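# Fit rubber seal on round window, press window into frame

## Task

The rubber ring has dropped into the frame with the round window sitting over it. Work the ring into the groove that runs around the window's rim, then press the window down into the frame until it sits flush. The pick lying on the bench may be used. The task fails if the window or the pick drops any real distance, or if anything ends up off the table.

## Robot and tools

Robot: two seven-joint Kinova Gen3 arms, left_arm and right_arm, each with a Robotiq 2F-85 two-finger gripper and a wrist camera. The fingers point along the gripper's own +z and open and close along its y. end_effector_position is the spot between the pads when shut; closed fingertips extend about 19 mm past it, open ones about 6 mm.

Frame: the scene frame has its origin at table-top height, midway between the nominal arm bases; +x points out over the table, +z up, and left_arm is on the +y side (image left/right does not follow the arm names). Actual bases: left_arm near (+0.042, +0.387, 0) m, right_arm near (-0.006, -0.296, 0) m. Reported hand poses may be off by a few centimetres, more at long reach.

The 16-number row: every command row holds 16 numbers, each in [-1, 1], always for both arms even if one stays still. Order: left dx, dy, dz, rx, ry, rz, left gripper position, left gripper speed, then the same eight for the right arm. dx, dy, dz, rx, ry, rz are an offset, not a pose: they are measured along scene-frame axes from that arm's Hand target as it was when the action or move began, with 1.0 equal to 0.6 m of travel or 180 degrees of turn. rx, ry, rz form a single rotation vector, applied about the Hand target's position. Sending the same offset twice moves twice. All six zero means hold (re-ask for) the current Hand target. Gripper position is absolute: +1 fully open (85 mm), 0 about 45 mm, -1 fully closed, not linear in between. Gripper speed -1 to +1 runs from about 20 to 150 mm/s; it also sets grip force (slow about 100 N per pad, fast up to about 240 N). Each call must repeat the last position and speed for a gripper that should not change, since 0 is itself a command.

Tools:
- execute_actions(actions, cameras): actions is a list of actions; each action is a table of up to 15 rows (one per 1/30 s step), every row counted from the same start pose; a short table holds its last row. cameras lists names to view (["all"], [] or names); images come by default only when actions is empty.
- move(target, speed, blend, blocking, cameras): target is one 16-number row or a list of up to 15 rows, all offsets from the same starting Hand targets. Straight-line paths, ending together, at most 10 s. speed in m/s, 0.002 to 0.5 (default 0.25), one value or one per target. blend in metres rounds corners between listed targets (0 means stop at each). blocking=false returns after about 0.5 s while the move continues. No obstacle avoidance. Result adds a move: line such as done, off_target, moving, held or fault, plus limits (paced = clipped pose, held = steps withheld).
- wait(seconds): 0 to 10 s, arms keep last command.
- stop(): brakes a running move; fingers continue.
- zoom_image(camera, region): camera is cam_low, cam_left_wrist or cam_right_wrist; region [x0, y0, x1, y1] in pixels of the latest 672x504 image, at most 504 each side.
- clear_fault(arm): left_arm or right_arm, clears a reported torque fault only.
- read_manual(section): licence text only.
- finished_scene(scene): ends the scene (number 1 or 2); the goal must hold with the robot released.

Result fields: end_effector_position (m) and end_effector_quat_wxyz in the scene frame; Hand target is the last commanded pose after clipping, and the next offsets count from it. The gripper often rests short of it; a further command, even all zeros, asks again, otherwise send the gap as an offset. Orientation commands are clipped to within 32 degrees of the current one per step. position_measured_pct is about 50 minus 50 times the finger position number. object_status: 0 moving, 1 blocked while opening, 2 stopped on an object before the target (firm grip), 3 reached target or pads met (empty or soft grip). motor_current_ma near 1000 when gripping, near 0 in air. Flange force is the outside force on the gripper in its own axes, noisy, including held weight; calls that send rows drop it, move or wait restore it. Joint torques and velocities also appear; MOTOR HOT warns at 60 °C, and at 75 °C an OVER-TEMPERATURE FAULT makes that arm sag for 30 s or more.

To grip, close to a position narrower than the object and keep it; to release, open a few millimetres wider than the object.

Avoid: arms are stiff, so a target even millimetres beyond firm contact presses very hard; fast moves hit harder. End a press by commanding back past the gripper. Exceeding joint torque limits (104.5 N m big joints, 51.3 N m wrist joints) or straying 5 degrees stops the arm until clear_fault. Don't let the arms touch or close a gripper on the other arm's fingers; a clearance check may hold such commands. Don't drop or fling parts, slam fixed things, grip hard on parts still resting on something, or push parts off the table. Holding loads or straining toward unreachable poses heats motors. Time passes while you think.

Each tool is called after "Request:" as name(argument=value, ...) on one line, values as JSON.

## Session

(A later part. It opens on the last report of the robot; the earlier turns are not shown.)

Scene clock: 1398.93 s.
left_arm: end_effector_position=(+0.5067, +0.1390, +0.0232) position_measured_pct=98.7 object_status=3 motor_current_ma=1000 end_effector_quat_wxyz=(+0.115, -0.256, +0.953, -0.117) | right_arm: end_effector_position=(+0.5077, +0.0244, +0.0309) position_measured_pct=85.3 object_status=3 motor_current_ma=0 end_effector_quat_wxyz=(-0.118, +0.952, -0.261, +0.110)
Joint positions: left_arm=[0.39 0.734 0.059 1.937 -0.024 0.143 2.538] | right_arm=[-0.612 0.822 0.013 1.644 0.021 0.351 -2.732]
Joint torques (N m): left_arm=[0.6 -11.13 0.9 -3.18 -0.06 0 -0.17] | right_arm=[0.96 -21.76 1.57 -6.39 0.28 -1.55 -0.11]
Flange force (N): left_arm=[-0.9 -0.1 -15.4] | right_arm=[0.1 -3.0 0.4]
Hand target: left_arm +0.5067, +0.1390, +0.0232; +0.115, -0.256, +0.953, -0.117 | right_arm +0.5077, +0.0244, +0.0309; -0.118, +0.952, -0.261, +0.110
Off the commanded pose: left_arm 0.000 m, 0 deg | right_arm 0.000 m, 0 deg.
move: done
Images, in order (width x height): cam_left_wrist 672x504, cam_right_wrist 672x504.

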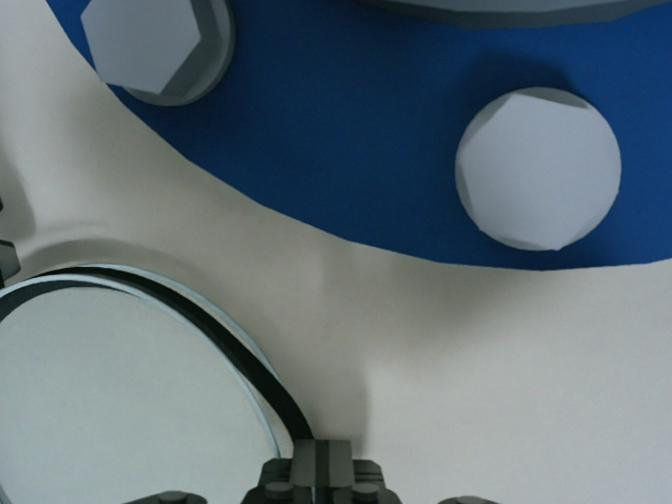

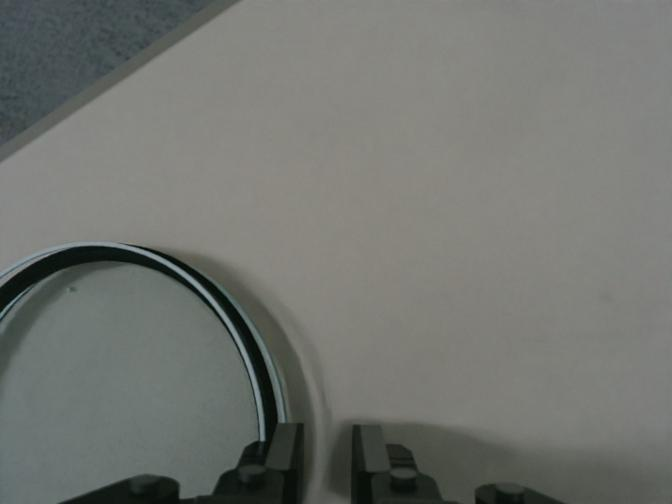

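Request:
move(target=[[-0.0018,0.004,0,0,0,0,-0.76,-0.8,-0.003,-0.015,0.01,0,0,0,-0.7,-0.8],[-0.0018,0.004,0.007,0,0,0,-0.76,-0.8,-0.003,-0.03,0.01,0,0,0,-0.7,-0.8],[-0.0018,0.03,0.05,0,0,0,-0.5,-0.8,-0.003,-0.1,0.1,0,0,0,-0.7,-0.8]], speed=0.03, cameras=["cam_left_wrist","cam_right_wrist"])

Scene clock: 1407.53 s.
left_arm: end_effector_position=(+0.5056, +0.1570, +0.0532) position_measured_pct=74.9 object_status=0 motor_current_ma=0 end_effector_quat_wxyz=(+0.115, -0.256, +0.953, -0.117) | right_arm: end_effector_position=(+0.5059, -0.0356, +0.0909) position_measured_pct=85.3 object_status=3 motor_current_ma=0 end_effector_quat_wxyz=(-0.118, +0.952, -0.261, +0.110)
Joint positions: left_arm=[0.33 0.657 0.089 1.957 -0.032 0.203 2.509] | right_arm=[-0.474 0.666 -0.042 1.724 0.025 0.428 -2.633]
Joint torques (N m): left_arm=[-0.08 -17.13 0.75 -6.51 -0.03 -1.17 -0.12] | right_arm=[1 -19.89 1.11 -6.87 0.25 -1.58 -0.1]
Flange force (N): left_arm=[2.1 2.4 -2.5] | right_arm=[0.4 -3.1 -0.2]
Hand target: left_arm +0.5056, +0.1570, +0.0532; +0.115, -0.256, +0.953, -0.117 | right_arm +0.5059, -0.0356, +0.0909; -0.118, +0.952, -0.261, +0.110
Off the commanded pose: left_arm 0.000 m, 0 deg | right_arm 0.000 m, 0 deg.
move: done
Images, in order (width x height): cam_left_wrist 672x504, cam_right_wrist 672x504.

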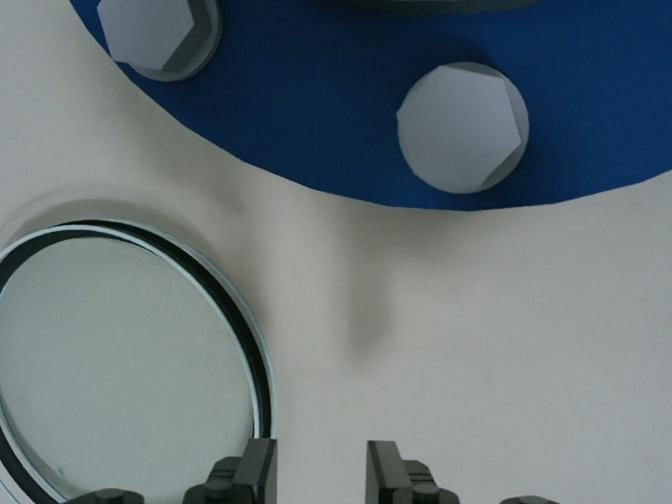

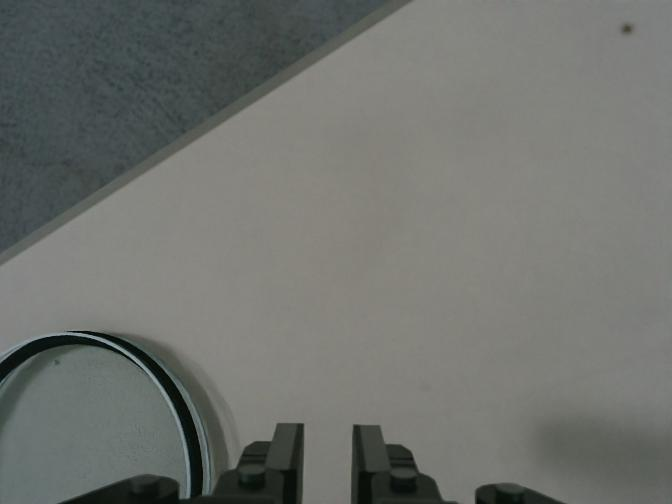

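Request:
move(target=[[0,0.12,0.25,0,0,0,-0.5,0,0,0,0.2,0,0,0,0,0],[0,0.2,0.25,0.127,-0.001,-0.66,0,0,0.05,0.1,0.2,-0.004,0.108,-0.327,0,0]], speed=0.3, cameras=["all"])

Scene clock: 1431.87 s.
left_arm: end_effector_position=(+0.5056, +0.2770, +0.2032) position_measured_pct=49.8 object_status=0 motor_current_ma=0 end_effector_quat_wxyz=(+0.000, +0.707, +0.707, +0.000) | right_arm: end_effector_position=(+0.5359, +0.0244, +0.2109) position_measured_pct=49.8 object_status=3 motor_current_ma=0 end_effector_quat_wxyz=(+0.000, +0.707, -0.707, +0.000)
Joint positions: left_arm=[-0.238 0.559 0.68 1.577 -0.376 1.139 0.518] | right_arm=[-0.652 0.859 0.221 0.851 -0.168 1.445 -3.631]
Joint torques (N m): left_arm=[-0.06 -15.83 2.95 -8.71 -0.14 -0.23 -0.15] | right_arm=[0.95 -24.45 2.56 -8.54 0.27 -0.54 -0.14]
Flange force (N): left_arm=[0.7 -4.9 0.7] | right_arm=[-3.2 -2.9 -1.5]
Hand target: left_arm +0.5056, +0.2770, +0.2032; +0.000, +0.707, +0.707, +0.000 | right_arm +0.5359, +0.0244, +0.2109; +0.000, +0.707, -0.707, +0.000
Off the commanded pose: left_arm 0.000 m, 0 deg | right_arm 0.000 m, 0 deg.
move: done

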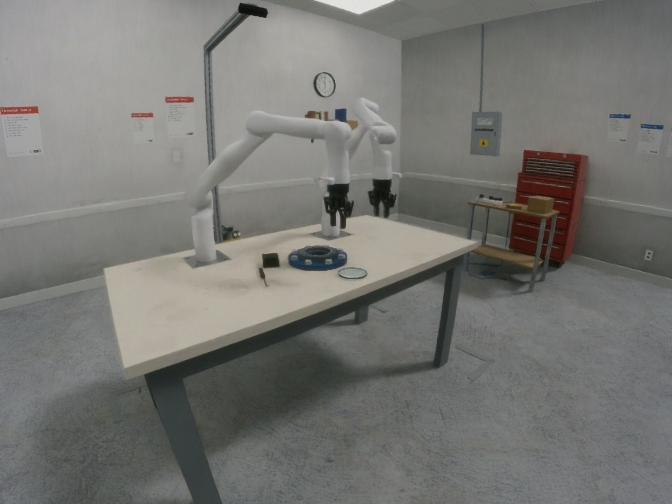

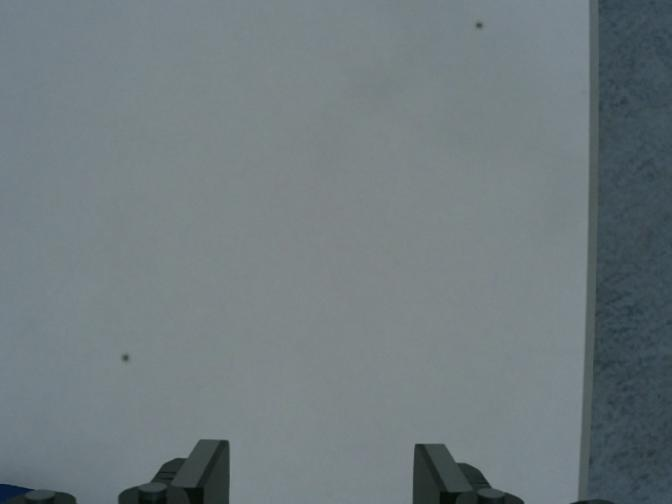

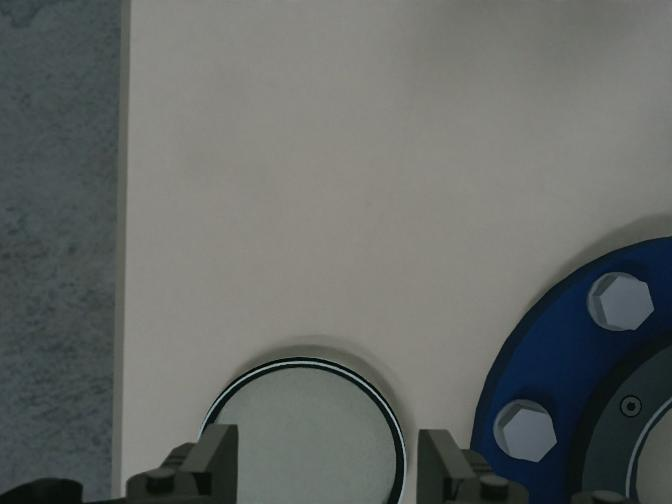

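Request:
move(target=[0,0,0,0,0,0,0,0,0.0265,0.095,0,0,0,0,0,0], speed=0.15, cameras=["cam_right_wrist"])

Request:
zoom_image(camera="cam_right_wrist", region=[180, 200, 500, 440])

Scene clock: 1438.27 s.
left_arm: end_effector_position=(+0.5056, +0.2770, +0.2032) position_measured_pct=49.8 object_status=3 motor_current_ma=0 end_effector_quat_wxyz=(+0.000, +0.707, +0.707, +0.000) | right_arm: end_effector_position=(+0.5518, +0.0814, +0.2109) position_measured_pct=49.8 object_status=3 motor_current_ma=0 end_effector_quat_wxyz=(+0.000, +0.707, -0.707, +0.000)
Joint positions: left_arm=[-0.238 0.559 0.68 1.577 -0.376 1.139 0.518] | right_arm=[-0.677 1.025 0.219 0.502 -0.187 1.624 -3.718]
Joint torques (N m): left_arm=[-0.05 -15.79 2.98 -8.7 -0.1 -0.23 -0.16] | right_arm=[0.92 -26.65 2.25 -8.82 0.27 -0.5 -0.1]
Flange force (N): left_arm=[0.7 -4.9 0.7] | right_arm=no reading
Hand target: left_arm +0.5056, +0.2770, +0.2032; +0.000, +0.707, +0.707, +0.000 | right_arm +0.5518, +0.0814, +0.2109; +0.000, +0.707, -0.707, +0.000
Off the commanded pose: left_arm 0.000 m, 0 deg | right_arm 0.000 m, 0 deg.
move: done
Images, in order (width x height): cam_right_wrist 672x504.

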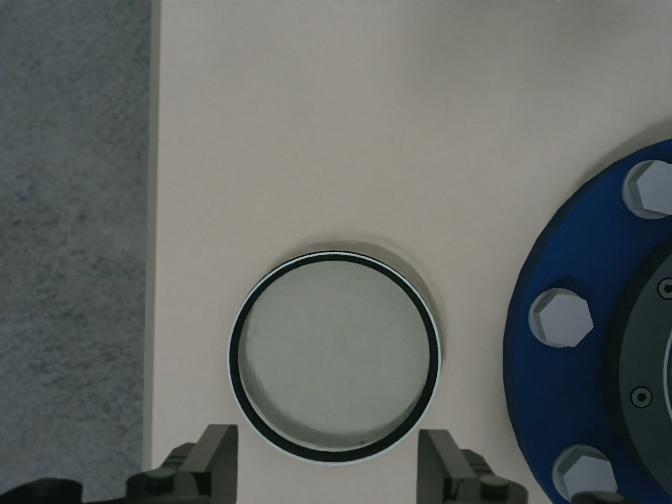

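Scaled by 1.575.

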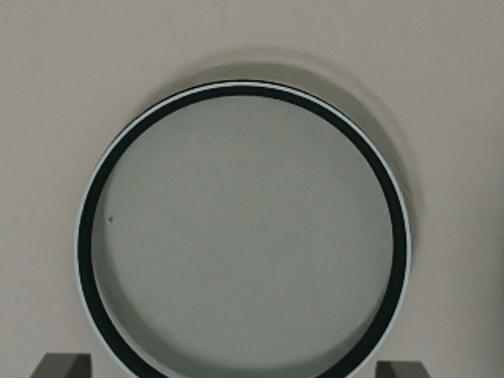

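Request:
move(target=[[0.0737,-0.1867,-0.1,0,0,0,0,0,-0.0005,-0.15,0,0.0167,0,0,0,0],[0.0737,-0.1867,-0.28,0,0,0,0,0,-0.0005,-0.15,-0.29,0.0167,0,0,0,0]], speed=0.15, cameras=["cam_left_wrist","cam_right_wrist"])

Request:
move(target=[0,-0.0075,-0.0162,0,0,0,0,0,0,0.0407,-0.0157,0,0,0,0,0], speed=0.05, cameras=["cam_left_wrist","cam_right_wrist"])

Scene clock: 1447.47 s.
left_arm: end_effector_position=(+0.5498, +0.1650, +0.0352) position_measured_pct=49.8 object_status=3 motor_current_ma=0 end_effector_quat_wxyz=(+0.000, +0.707, +0.707, +0.000) | right_arm: end_effector_position=(+0.5515, -0.0086, +0.0370) position_measured_pct=49.8 object_status=3 motor_current_ma=0 end_effector_quat_wxyz=(-0.019, +0.707, -0.707, -0.018)
Joint positions: left_arm=[0.081 0.935 0.544 1.456 -0.558 0.907 0.784] | right_arm=[-0.566 0.999 0.167 1.142 -0.223 0.994 -3.502]
Joint torques (N m): left_arm=[-0.07 -20.97 3.98 -7.11 -0.03 -0.35 -0.14] | right_arm=[0.95 -25.05 2.47 -7.39 0.2 -0.55 -0.13]
Flange force (N): left_arm=[1.5 -4.5 -0.8] | right_arm=[-2.5 -2.3 0.2]
Hand target: left_arm +0.5498, +0.1650, +0.0352; +0.000, +0.707, +0.707, +0.000 | right_arm +0.5515, -0.0086, +0.0369; -0.019, +0.707, -0.707, -0.018
Off the commanded pose: left_arm 0.000 m, 0 deg | right_arm 0.000 m, 0 deg.
move: done
Images, in order (width x height): cam_left_wrist 672x504, cam_right_wrist 672x504.

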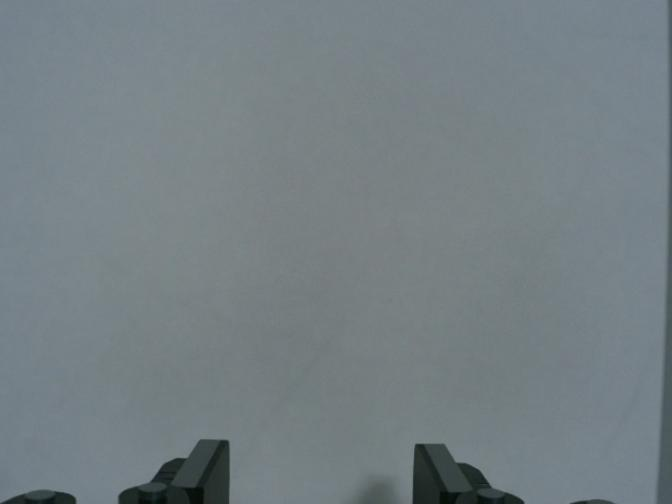

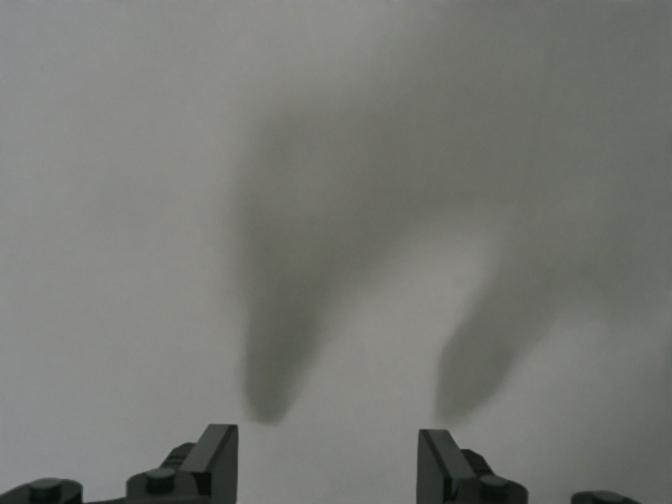

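Scene clock: 1448.37 s.
left_arm: end_effector_position=(+0.5498, +0.1605, +0.0255) position_measured_pct=49.8 object_status=3 motor_current_ma=0 end_effector_quat_wxyz=(+0.000, +0.707, +0.707, +0.000) | right_arm: end_effector_position=(+0.5515, +0.0158, +0.0275) position_measured_pct=49.8 object_status=3 motor_current_ma=0 end_effector_quat_wxyz=(-0.019, +0.707, -0.707, -0.018)
Joint positions: left_arm=[0.094 0.952 0.536 1.453 -0.565 0.892 0.795] | right_arm=[-0.597 1.037 0.169 1.088 -0.226 1.008 -3.539]
Joint torques (N m): left_arm=[-0.12 -21.02 3.85 -6.95 -0.14 -0.22 -0.1] | right_arm=[0.97 -25.43 2.54 -7.3 0.17 -0.59 -0.1]
Flange force (N): left_arm=[1.6 -4.6 -1.0] | right_arm=[-3.0 -2.9 0.0]
Hand target: left_arm +0.5498, +0.1605, +0.0255; +0.000, +0.707, +0.707, +0.000 | right_arm +0.5515, +0.0159, +0.0274; -0.018, +0.707, -0.707, -0.018
Off the commanded pose: left_arm 0.000 m, 0 deg | right_arm 0.000 m, 0 deg.
move: done
Images, in order (width x height): cam_left_wrist 672x504, cam_right_wrist 672x504.

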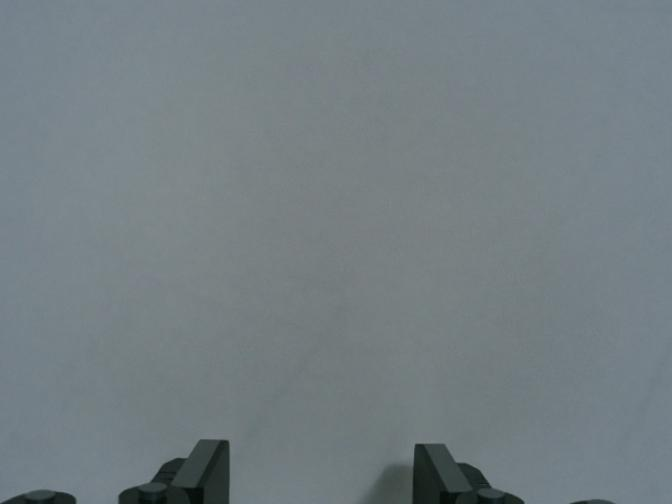

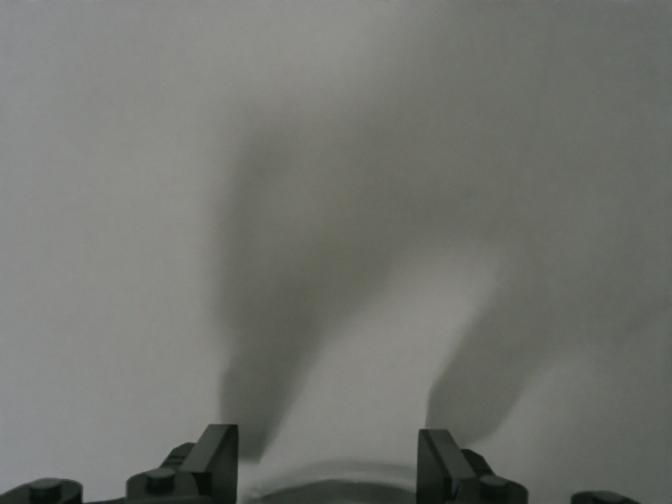

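Request:
move(target=[0,-0.0317,0,0,0,0,0,0,0,0.0068,0,0,0,0,0,0], speed=0.03, cameras=["cam_left_wrist","cam_right_wrist"])

Request:
move(target=[0,-0.004,0,0,0,0,0,0,0,0.004,0,0,0,0,0,0], speed=0.01, cameras=["cam_left_wrist","cam_right_wrist"])

Scene clock: 1459.40 s.
left_arm: end_effector_position=(+0.5498, +0.1415, +0.0255) position_measured_pct=49.8 object_status=3 motor_current_ma=0 end_effector_quat_wxyz=(+0.000, +0.707, +0.707, +0.000) | right_arm: end_effector_position=(+0.5515, +0.0199, +0.0274) position_measured_pct=49.8 object_status=3 motor_current_ma=0 end_effector_quat_wxyz=(-0.018, +0.707, -0.707, -0.018)
Joint positions: left_arm=[0.131 0.966 0.536 1.419 -0.561 0.911 0.815] | right_arm=[-0.602 1.042 0.17 1.078 -0.226 1.013 -3.545]
Joint torques (N m): left_arm=[-0.23 -21.43 4.01 -7.05 -0.07 -0.28 -0.12] | right_arm=[1.05 -25.55 2.62 -7.4 0.19 -0.62 -0.1]
Flange force (N): left_arm=[1.4 -4.4 -0.8] | right_arm=[-3.1 -2.7 0.0]
Hand target: left_arm +0.5498, +0.1415, +0.0255; +0.000, +0.707, +0.707, +0.000 | right_arm +0.5515, +0.0199, +0.0274; -0.018, +0.707, -0.707, -0.018
Off the commanded pose: left_arm 0.000 m, 0 deg | right_arm 0.000 m, 0 deg.
move: done
Images, in order (width x height): cam_left_wrist 672x504, cam_right_wrist 672x504.

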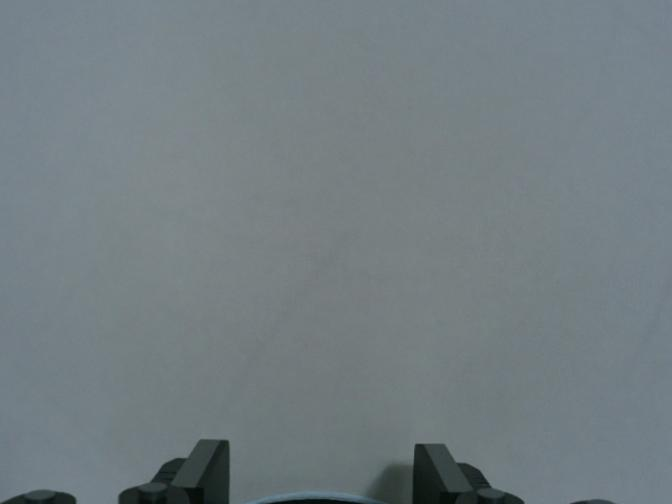

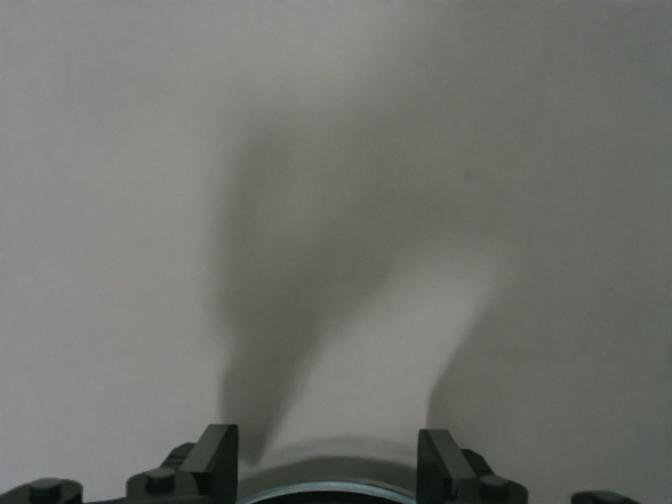

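Scene clock: 1460.10 s.
left_arm: end_effector_position=(+0.5499, +0.1392, +0.0255) position_measured_pct=49.8 object_status=3 motor_current_ma=0 end_effector_quat_wxyz=(+0.000, +0.707, +0.707, +0.000) | right_arm: end_effector_position=(+0.5515, +0.0222, +0.0274) position_measured_pct=49.8 object_status=3 motor_current_ma=0 end_effector_quat_wxyz=(-0.018, +0.707, -0.707, -0.018)
Joint positions: left_arm=[0.136 0.968 0.536 1.414 -0.561 0.913 0.818] | right_arm=[-0.605 1.045 0.17 1.072 -0.227 1.017 -3.549]
Joint torques (N m): left_arm=[5.15 -21.12 8.73 -7.71 1.89 -2.39 -0.05] | right_arm=[-3.99 -26.77 -1.59 -10.27 -2.21 -2.44 -0.3]
Flange force (N): left_arm=[11.7 -3.2 -1.9] | right_arm=[6.5 -2.3 -1.8]
Hand target: left_arm +0.5498, +0.1391, +0.0255; +0.000, +0.707, +0.707, +0.000 | right_arm +0.5515, +0.0223, +0.0275; -0.018, +0.707, -0.707, -0.018
Off the commanded pose: left_arm 0.000 m, 0 deg | right_arm 0.000 m, 0 deg.
move: done
Images, in order (width x height): cam_left_wrist 672x504, cam_right_wrist 672x504.

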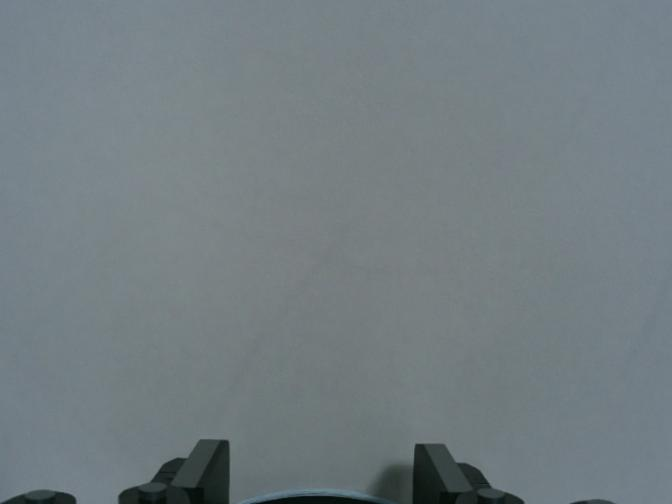

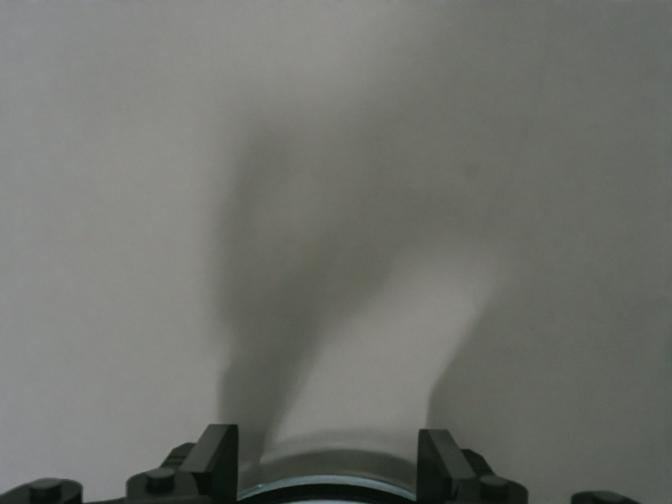

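Request:
move(target=[[0,-0.006,0,0,0,0,0,0,0,0.006,0,0,0,0,0,0]], speed=0.01)

Request:
move(target=[[0,-0.003,0,0,0,0,0,0,0,0.003,0,0,0,0,0,0]], speed=0.01)

Scene clock: 1463.97 s.
left_arm: end_effector_position=(+0.5499, +0.1357, +0.0254) position_measured_pct=49.8 object_status=3 motor_current_ma=0 end_effector_quat_wxyz=(+0.000, +0.707, +0.707, +0.000) | right_arm: end_effector_position=(+0.5516, +0.0257, +0.0274) position_measured_pct=49.8 object_status=3 motor_current_ma=0 end_effector_quat_wxyz=(-0.018, +0.707, -0.707, -0.018)
Joint positions: left_arm=[0.143 0.97 0.536 1.407 -0.56 0.917 0.822] | right_arm=[-0.61 1.049 0.171 1.062 -0.227 1.022 -3.555]
Joint torques (N m): left_arm=[19.9 -19.05 22.25 -10.37 7.29 -9.08 -0.08] | right_arm=[-19.04 -28.34 -13.58 -18.05 -8.85 -7.04 -0.58]
Flange force (N): left_arm=[41.0 -3.5 -7.6] | right_arm=[36.0 1.6 -8.7]
Hand target: left_arm +0.5498, +0.1355, +0.0255; +0.000, +0.707, +0.707, +0.000 | right_arm +0.5515, +0.0259, +0.0275; -0.019, +0.707, -0.707, -0.018
Off the commanded pose: left_arm 0.000 m, 0 deg | right_arm 0.000 m, 0 deg.
move: done

Scene clock: 1464.67 s.
left_arm: end_effector_position=(+0.5499, +0.1338, +0.0254) position_measured_pct=49.8 object_status=3 motor_current_ma=0 end_effector_quat_wxyz=(+0.000, +0.707, +0.707, +0.000) | right_arm: end_effector_position=(+0.5515, +0.0276, +0.0275) position_measured_pct=49.8 object_status=3 motor_current_ma=0 end_effector_quat_wxyz=(-0.018, +0.707, -0.707, -0.018)
Joint positions: left_arm=[0.147 0.972 0.536 1.404 -0.56 0.919 0.823] | right_arm=[-0.612 1.051 0.171 1.057 -0.227 1.024 -3.558]
Joint torques (N m): left_arm=[28.6 -17.94 30.93 -12.05 10.53 -13.17 0.05] | right_arm=[-28.56 -29.24 -21.09 -22.29 -13.15 -10.23 -0.81]
Flange force (N): left_arm=[58.3 -3.5 -10.5] | right_arm=[52.6 0.2 -13.8]
Hand target: left_arm +0.5498, +0.1337, +0.0255; +0.000, +0.707, +0.707, +0.000 | right_arm +0.5515, +0.0277, +0.0274; -0.018, +0.707, -0.707, -0.018
Off the commanded pose: left_arm 0.000 m, 0 deg | right_arm 0.000 m, 0 deg.
move: done

Request:
move(target=[[0,-0.0022,0,0,0,0,0,0,0,0.0022,0,0,0,0,0,0]], speed=0.01)

Request:
move(target=[[0,0,0.02,0,0,0,0,0,0,0,0.02,0,0,0,0,0],[0,0,0.0867,0,0,0,0,0,0,0,0.0867,0,0,0,0,0]], speed=0.015, cameras=["all"])

Scene clock: 1470.07 s.
left_arm: end_effector_position=(+0.5499, +0.1325, +0.0255) position_measured_pct=49.8 object_status=3 motor_current_ma=0 end_effector_quat_wxyz=(+0.000, +0.707, +0.707, +0.000) | right_arm: end_effector_position=(+0.5515, +0.0290, +0.0275) position_measured_pct=49.8 object_status=3 motor_current_ma=0 end_effector_quat_wxyz=(-0.018, +0.707, -0.707, -0.018)
Joint positions: left_arm=[0.149 0.973 0.536 1.401 -0.56 0.92 0.825] | right_arm=[-0.614 1.052 0.171 1.054 -0.227 1.026 -3.56]
Joint torques (N m): left_arm=[35.28 -17.13 37.12 -13.45 13 -16.21 0.08] | right_arm=[-35.94 -29.42 -26.76 -25.45 -16.31 -12.39 -0.9]
Flange force (N): left_arm=[71.9 -4.1 -12.8] | right_arm=[66.1 0.4 -18.0]
Hand target: left_arm +0.5498, +0.1324, +0.0255; +0.000, +0.707, +0.707, +0.000 | right_arm +0.5515, +0.0291, +0.0275; -0.018, +0.707, -0.707, -0.018
Off the commanded pose: left_arm 0.000 m, 0 deg | right_arm 0.000 m, 0 deg.
move: done

Scene clock: 1473.93 s.
left_arm: end_effector_position=(+0.5498, +0.1324, +0.0774) position_measured_pct=49.8 object_status=3 motor_current_ma=0 end_effector_quat_wxyz=(+0.000, +0.707, +0.707, +0.000) | right_arm: end_effector_position=(+0.5515, +0.0291, +0.0794) position_measured_pct=49.8 object_status=3 motor_current_ma=0 end_effector_quat_wxyz=(-0.018, +0.707, -0.707, -0.018)
Joint positions: left_arm=[0.133 0.898 0.573 1.371 -0.521 1.023 0.796] | right_arm=[-0.617 0.987 0.182 1.018 -0.218 1.128 -3.572]
Joint torques (N m): left_arm=[35.71 -21.63 37.36 -14.3 14.83 -14.47 -0.07] | right_arm=[-35.65 -36.77 -25.47 -27.48 -17.21 -11.4 -0.91]
Flange force (N): left_arm=[70.4 0.0 0.1] | right_arm=[64.4 -2.8 -1.6]
Hand target: left_arm +0.5498, +0.1324, +0.0775; +0.000, +0.707, +0.707, +0.000 | right_arm +0.5515, +0.0291, +0.0795; -0.018, +0.707, -0.707, -0.018
Off the commanded pose: left_arm 0.000 m, 0 deg | right_arm 0.000 m, 0 deg.
move: done

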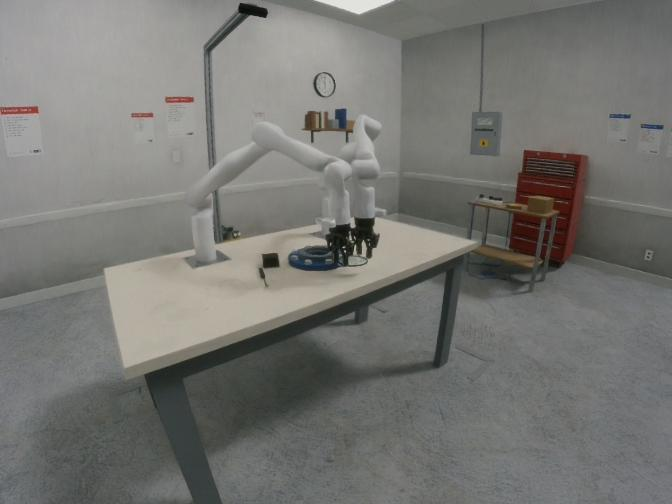

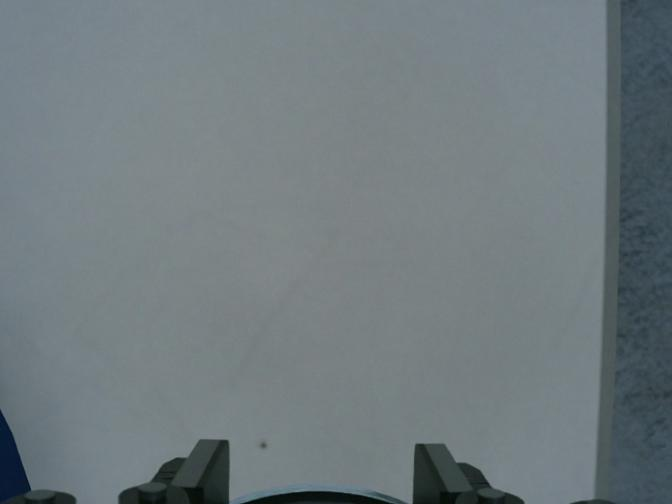

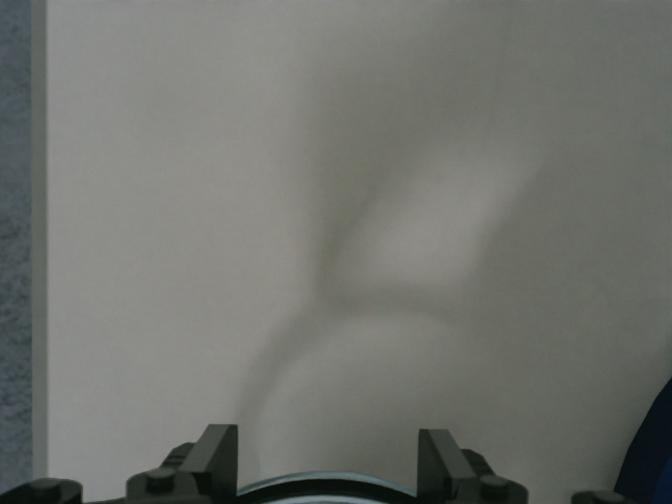

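Request:
move(target=[-0.09,0,0,0,0,0,0,0,-0.09,0,0,0,0,0,0,0], speed=0.025)

Request:
move(target=[-0.09,0.0011,0,0,0,0,0,0,-0.09,0.0011,0,0,0,0,0,0], speed=0.025)

Scene clock: 1480.43 s.
left_arm: end_effector_position=(+0.4959, +0.1324, +0.0775) position_measured_pct=49.8 object_status=3 motor_current_ma=0 end_effector_quat_wxyz=(+0.000, +0.707, +0.707, +0.000) | right_arm: end_effector_position=(+0.4975, +0.0291, +0.0795) position_measured_pct=49.8 object_status=3 motor_current_ma=0 end_effector_quat_wxyz=(-0.018, +0.707, -0.707, -0.018)
Joint positions: left_arm=[0.14 0.811 0.572 1.568 -0.518 0.918 0.882] | right_arm=[-0.679 0.879 0.18 1.257 -0.218 0.996 -3.595]
Joint torques (N m): left_arm=[35.33 -19.69 39.55 -17.82 14.05 -17.4 -0.06] | right_arm=[-35 -36.5 -27.51 -31.41 -17.42 -13.35 -0.98]
Flange force (N): left_arm=[76.7 2.2 -0.4] | right_arm=[71.1 -1.4 -2.3]
Hand target: left_arm +0.4958, +0.1324, +0.0775; +0.000, +0.707, +0.707, +0.000 | right_arm +0.4975, +0.0291, +0.0795; -0.018, +0.707, -0.707, -0.018
Off the commanded pose: left_arm 0.000 m, 0 deg | right_arm 0.000 m, 0 deg.
move: done

Scene clock: 1482.93 s.
left_arm: end_effector_position=(+0.4419, +0.1330, +0.0775) position_measured_pct=49.8 object_status=3 motor_current_ma=0 end_effector_quat_wxyz=(+0.000, +0.707, +0.707, +0.000) | right_arm: end_effector_position=(+0.4435, +0.0297, +0.0795) position_measured_pct=49.8 object_status=3 motor_current_ma=0 end_effector_quat_wxyz=(-0.018, +0.707, -0.707, -0.018)
Joint positions: left_arm=[0.163 0.73 0.57 1.744 -0.515 0.821 0.967] | right_arm=[-0.746 0.789 0.178 1.455 -0.218 0.886 -3.632]
Joint torques (N m): left_arm=[34.7 -18.31 40.91 -22.34 13.08 -20.74 -0.14] | right_arm=[-33.96 -36.6 -28.65 -36.23 -17.48 -15.57 -1.1]
Motor temperatures (°C): left_arm=[35 37 36 30 43 44 33] | right_arm=[37 36 30 32 37 40 37]
Flange force (N): left_arm=[84.0 4.3 -0.6] | right_arm=[78.9 0.4 -2.6]
Hand target: left_arm +0.4418, +0.1330, +0.0775; +0.000, +0.707, +0.707, +0.000 | right_arm +0.4435, +0.0297, +0.0795; -0.018, +0.707, -0.707, -0.018
Off the commanded pose: left_arm 0.000 m, 0 deg | right_arm 0.000 m, 0 deg.
move: done

Request:
move(target=[-0.09,0.0018,0,0,0,0,0,0,-0.09,0.0006,0,0,0,0,0,0], speed=0.025)

Request:
move(target=[-0.0912,0.0015,0,0,0,0,0,0,-0.091,0.0007,0,0,0,0,0,0], speed=0.025, cameras=["all"])

Scene clock: 1489.07 s.
left_arm: end_effector_position=(+0.3879, +0.1341, +0.0775) position_measured_pct=49.8 object_status=3 motor_current_ma=0 end_effector_quat_wxyz=(+0.000, +0.707, +0.707, +0.000) | right_arm: end_effector_position=(+0.3895, +0.0301, +0.0795) position_measured_pct=49.8 object_status=3 motor_current_ma=0 end_effector_quat_wxyz=(-0.018, +0.707, -0.707, -0.018)
Joint positions: left_arm=[0.201 0.655 0.566 1.903 -0.512 0.731 1.055] | right_arm=[-0.821 0.711 0.177 1.627 -0.22 0.791 -3.681]
Joint torques (N m): left_arm=[31.92 -17.25 39.59 -27.28 11.21 -23.12 -0.23] | right_arm=[-30.71 -36.3 -26.92 -40.14 -16.33 -17.75 -1.07]
Flange force (N): left_arm=[88.6 4.5 -0.1] | right_arm=[82.0 1.1 -3.5]
Hand target: left_arm +0.3878, +0.1341, +0.0775; +0.000, +0.707, +0.707, +0.000 | right_arm +0.3895, +0.0301, +0.0795; -0.018, +0.707, -0.707, -0.018
Off the commanded pose: left_arm 0.000 m, 0 deg | right_arm 0.000 m, 0 deg.
move: done

Scene clock: 1491.57 s.
left_arm: end_effector_position=(+0.3332, +0.1350, +0.0775) position_measured_pct=49.8 object_status=3 motor_current_ma=0 end_effector_quat_wxyz=(+0.000, +0.707, +0.707, +0.000) | right_arm: end_effector_position=(+0.3349, +0.0305, +0.0795) position_measured_pct=49.8 object_status=3 motor_current_ma=0 end_effector_quat_wxyz=(-0.018, +0.707, -0.707, -0.018)
Joint positions: left_arm=[0.261 0.584 0.561 2.047 -0.509 0.648 1.153] | right_arm=[-0.907 0.641 0.178 1.779 -0.222 0.705 -3.744]
Joint torques (N m): left_arm=[29.16 -16.63 37.43 -32.74 9.22 -25.65 -0.28] | right_arm=[-26.78 -36.58 -24.04 -45.51 -14.95 -20.46 -1.18]
Flange force (N): left_arm=[94.0 6.4 -0.3] | right_arm=[86.6 3.8 -3.4]
Hand target: left_arm +0.3331, +0.1350, +0.0775; +0.000, +0.707, +0.707, +0.000 | right_arm +0.3349, +0.0305, +0.0795; -0.018, +0.707, -0.707, -0.018
Off the commanded pose: left_arm 0.000 m, 0 deg | right_arm 0.000 m, 0 deg.
move: done

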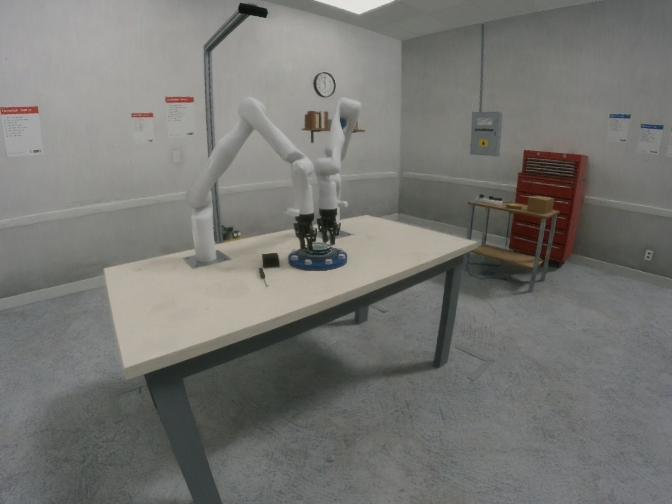

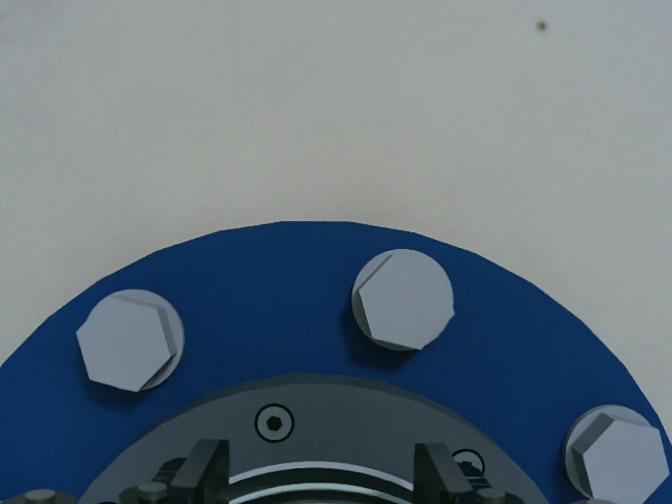

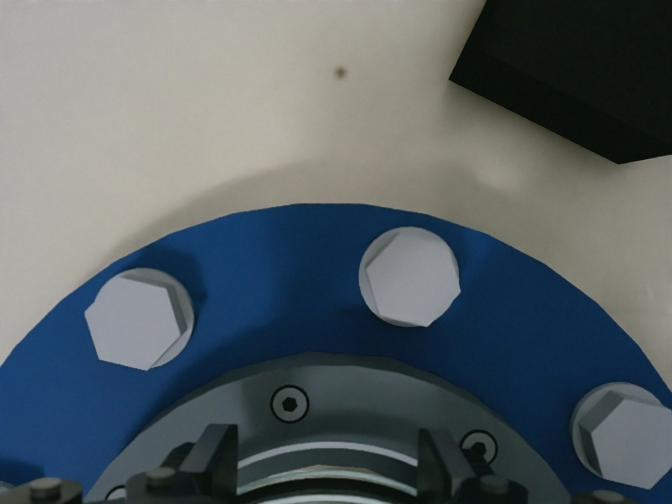

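Request:
move(target=[0,0.0006,-0.0125,0,0,0,0,0,0,-0.0003,-0.0125,0,0,0,0,0], speed=0.015, cameras=["cam_left_wrist","cam_right_wrist"])

Request:
zoom_image(camera="cam_left_wrist", region=[180, 400, 460, 504])

Request:
zoom_image(camera="cam_right_wrist", region=[180, 400, 460, 504])

Scene clock: 1496.70 s.
left_arm: end_effector_position=(+0.3331, +0.1354, +0.0700) position_measured_pct=49.8 object_status=3 motor_current_ma=0 end_effector_quat_wxyz=(+0.000, +0.707, +0.707, +0.000) | right_arm: end_effector_position=(+0.3349, +0.0303, +0.0720) position_measured_pct=49.8 object_status=3 motor_current_ma=0 end_effector_quat_wxyz=(-0.019, +0.707, -0.707, -0.018)
Joint positions: left_arm=[0.272 0.599 0.546 2.054 -0.524 0.626 1.165] | right_arm=[-0.904 0.654 0.174 1.785 -0.227 0.686 -3.74]
Joint torques (N m): left_arm=[28.12 -17.06 36.55 -31.74 8.35 -24.84 -0.21] | right_arm=[-25.68 -36.6 -23.3 -43.94 -14.06 -19.42 -1.03]
Flange force (N): left_arm=[91.0 6.0 -0.3] | right_arm=[82.6 3.5 -2.7]
Hand target: left_arm +0.3331, +0.1354, +0.0700; +0.000, +0.707, +0.707, +0.000 | right_arm +0.3349, +0.0303, +0.0720; -0.019, +0.707, -0.707, -0.018
Off the commanded pose: left_arm 0.000 m, 0 deg | right_arm 0.000 m, 0 deg.
move: done
Images, in order (width x height): cam_left_wrist 672x504, cam_right_wrist 672x504.

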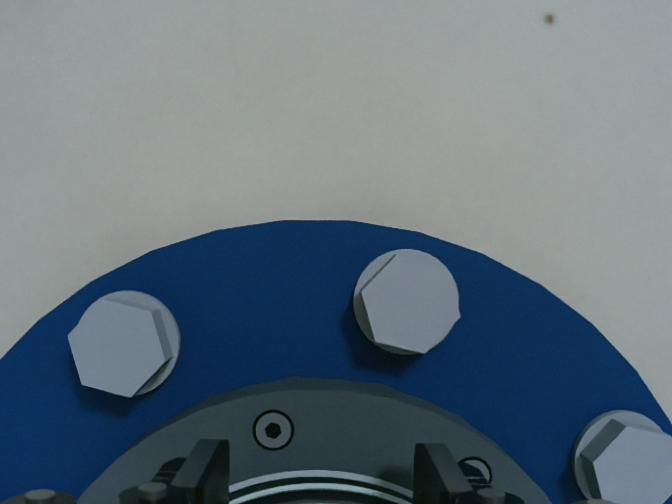

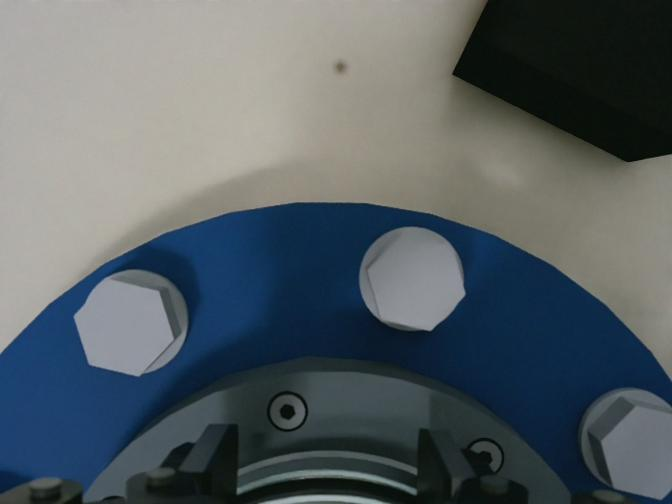

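Scaled by 1.800.

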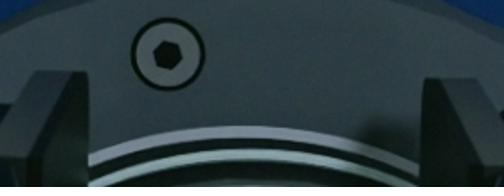

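Scaled by 1.800.

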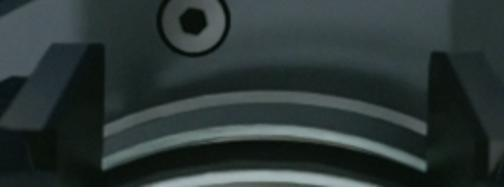

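Request:
move(target=[0,0,-0.01,0,0,0,0,0,0,0,-0.01,0,0,0,0,0], speed=0.01)

Request:
move(target=[0,0,-0.0063,0,0,0,0,0,0,0,-0.0063,0,0,0,0,0], speed=0.01, cameras=["cam_left_wrist","cam_right_wrist"])

Scene clock: 1503.07 s.
left_arm: end_effector_position=(+0.3331, +0.1354, +0.0640) position_measured_pct=49.8 object_status=3 motor_current_ma=0 end_effector_quat_wxyz=(+0.000, +0.707, +0.707, +0.000) | right_arm: end_effector_position=(+0.3349, +0.0303, +0.0660) position_measured_pct=49.8 object_status=3 motor_current_ma=0 end_effector_quat_wxyz=(-0.018, +0.707, -0.707, -0.018)
Joint positions: left_arm=[0.281 0.611 0.533 2.058 -0.536 0.609 1.175] | right_arm=[-0.902 0.665 0.17 1.789 -0.23 0.67 -3.737]
Joint torques (N m): left_arm=[26.57 -17.56 35.29 -32.35 7.39 -24.95 -0.18] | right_arm=[-25.43 -37.57 -22.99 -45.51 -13.84 -20.44 -1.11]
Motor temperatures (°C): left_arm=[37 38 38 31 44 50 33] | right_arm=[39 38 32 34 41 45 37]
Flange force (N): left_arm=[88.7 2.6 -1.8] | right_arm=[84.0 5.5 -3.4]
Hand target: left_arm +0.3331, +0.1354, +0.0640; +0.000, +0.707, +0.707, +0.000 | right_arm +0.3349, +0.0303, +0.0660; -0.018, +0.707, -0.707, -0.018
Off the commanded pose: left_arm 0.000 m, 0 deg | right_arm 0.000 m, 0 deg.
move: done

Scene clock: 1503.77 s.
left_arm: end_effector_position=(+0.3331, +0.1354, +0.0603) position_measured_pct=49.8 object_status=3 motor_current_ma=0 end_effector_quat_wxyz=(+0.000, +0.707, +0.707, +0.000) | right_arm: end_effector_position=(+0.3349, +0.0303, +0.0623) position_measured_pct=49.8 object_status=3 motor_current_ma=0 end_effector_quat_wxyz=(-0.019, +0.707, -0.707, -0.018)
Joint positions: left_arm=[0.287 0.619 0.525 2.061 -0.543 0.599 1.181] | right_arm=[-0.9 0.672 0.168 1.792 -0.232 0.661 -3.735]
Joint torques (N m): left_arm=[26.5 -17.97 34.9 -32.43 7.05 -24.82 -0.48] | right_arm=[-25.42 -28.62 -23.9 -45.84 -13.98 -23.01 -0.94]
Flange force (N): left_arm=[88.5 1.6 -1.7] | right_arm=[89.3 12.9 -28.0]
Hand target: left_arm +0.3331, +0.1354, +0.0602; +0.000, +0.707, +0.707, +0.000 | right_arm +0.3349, +0.0303, +0.0622; -0.018, +0.707, -0.707, -0.018
Off the commanded pose: left_arm 0.000 m, 0 deg | right_arm 0.000 m, 0 deg.
move: done
Images, in order (width x height): cam_left_wrist 672x504, cam_right_wrist 672x504.

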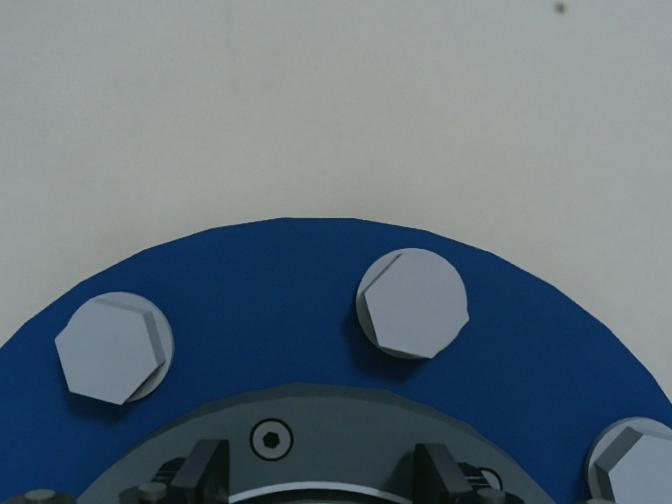

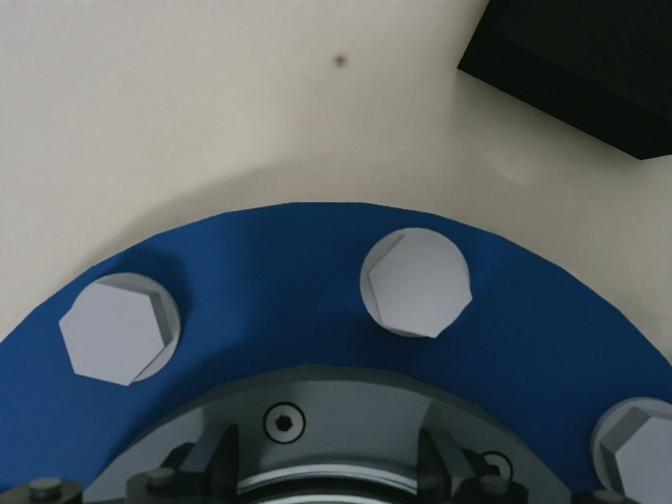

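Request:
move(target=[0,0.0008,0,0,0,0,0,0,0,0.0008,0,0,0,0,0,0], speed=0.01)

Request:
zoom_image(camera="cam_right_wrist", region=[180, 400, 460, 504])

Scene clock: 1509.20 s.
left_arm: end_effector_position=(+0.3331, +0.1358, +0.0602) position_measured_pct=49.8 object_status=3 motor_current_ma=0 end_effector_quat_wxyz=(+0.000, +0.707, +0.707, +0.000) | right_arm: end_effector_position=(+0.3349, +0.0308, +0.0622) position_measured_pct=49.8 object_status=3 motor_current_ma=0 end_effector_quat_wxyz=(-0.018, +0.707, -0.707, -0.018)
Joint positions: left_arm=[0.286 0.618 0.525 2.062 -0.543 0.598 1.181] | right_arm=[-0.901 0.673 0.168 1.791 -0.232 0.661 -3.735]
Joint torques (N m): left_arm=[24.61 -18 33.07 -30.52 6.63 -23.14 -0.31] | right_arm=[-27.68 -24.42 -26.51 -47.33 -15.06 -24.92 -0.87]
Flange force (N): left_arm=[82.3 1.8 -0.2] | right_arm=[96.9 14.8 -41.4]
Hand target: left_arm +0.3331, +0.1359, +0.0602; +0.000, +0.707, +0.707, +0.000 | right_arm +0.3349, +0.0308, +0.0622; -0.019, +0.707, -0.707, -0.018
Off the commanded pose: left_arm 0.000 m, 0 deg | right_arm 0.000 m, 0 deg.
move: done

Scaled by 1.800.
This view is cut from an older image: the scene may have changed since it was taken.

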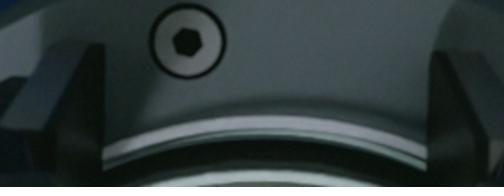

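Request:
move(target=[0,-0.0014,0,0,0,0,0,0,0,-0.0014,0,0,0,0,0,0], speed=0.01)

Scene clock: 1512.67 s.
left_arm: end_effector_position=(+0.3331, +0.1351, +0.0602) position_measured_pct=49.8 object_status=3 motor_current_ma=0 end_effector_quat_wxyz=(+0.000, +0.707, +0.707, +0.000) | right_arm: end_effector_position=(+0.3349, +0.0299, +0.0622) position_measured_pct=49.8 object_status=3 motor_current_ma=0 end_effector_quat_wxyz=(-0.019, +0.707, -0.707, -0.018)
Joint positions: left_arm=[0.288 0.619 0.525 2.06 -0.543 0.599 1.182] | right_arm=[-0.899 0.672 0.168 1.793 -0.232 0.66 -3.734]
Joint torques (N m): left_arm=[27.2 -18.25 36.23 -33.09 7.3 -25.55 -0.36] | right_arm=[-23.53 -25.71 -22.44 -43.81 -13.36 -22.5 -1.07]
Flange force (N): left_arm=[90.6 2.3 -0.8] | right_arm=[85.5 14.8 -32.8]
Hand target: left_arm +0.3331, +0.1350, +0.0602; +0.000, +0.707, +0.707, +0.000 | right_arm +0.3349, +0.0300, +0.0622; -0.018, +0.707, -0.707, -0.018
Off the commanded pose: left_arm 0.000 m, 0 deg | right_arm 0.000 m, 0 deg.
move: done

Request:
move(target=[[0,0,0,0,0,0,0,0,0,0,0.0008,0,0,0,0,0],[0,0.035,0,0,0,0,0,0,0,-0.035,0.0008,0,0,0,0,0]], speed=0.025, cameras=["cam_left_wrist","cam_right_wrist"])

Scene clock: 1518.10 s.
left_arm: end_effector_position=(+0.3331, +0.1560, +0.0602) position_measured_pct=49.8 object_status=3 motor_current_ma=0 end_effector_quat_wxyz=(+0.000, +0.707, +0.707, +0.000) | right_arm: end_effector_position=(+0.3349, +0.0090, +0.0627) position_measured_pct=49.8 object_status=3 motor_current_ma=0 end_effector_quat_wxyz=(-0.018, +0.707, -0.707, -0.018)
Joint positions: left_arm=[0.238 0.6 0.525 2.103 -0.551 0.573 1.151] | right_arm=[-0.865 0.649 0.162 1.841 -0.231 0.635 -3.698]
Joint torques (N m): left_arm=[0.05 -13.6 2.21 -4.87 -0.08 -0.24 -0.38] | right_arm=[0.82 -17.86 2.13 -5.3 0.2 -0.54 -0.19]
Flange force (N): left_arm=[1.1 -2.7 -1.4] | right_arm=[-2.2 -0.6 -0.1]
Hand target: left_arm +0.3331, +0.1560, +0.0602; +0.000, +0.707, +0.707, +0.000 | right_arm +0.3349, +0.0090, +0.0627; -0.019, +0.707, -0.707, -0.018
Off the commanded pose: left_arm 0.000 m, 0 deg | right_arm 0.000 m, 0 deg.
move: done
Images, in order (width x height): cam_left_wrist 672x504, cam_right_wrist 672x504.

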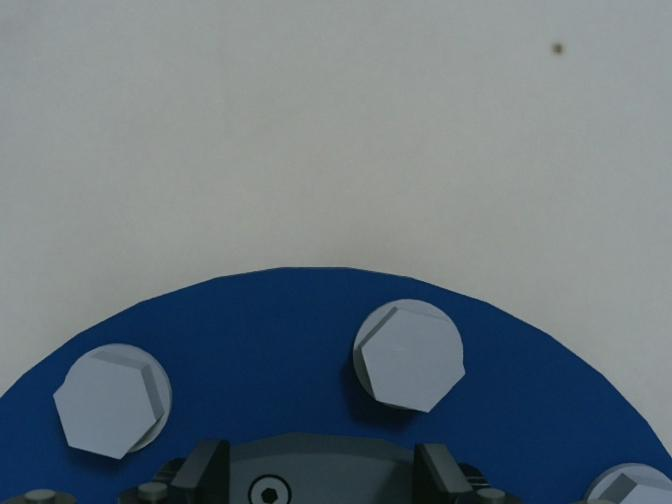

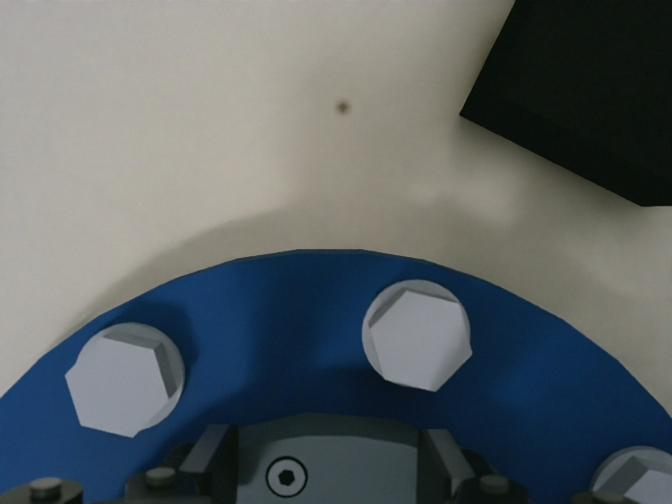

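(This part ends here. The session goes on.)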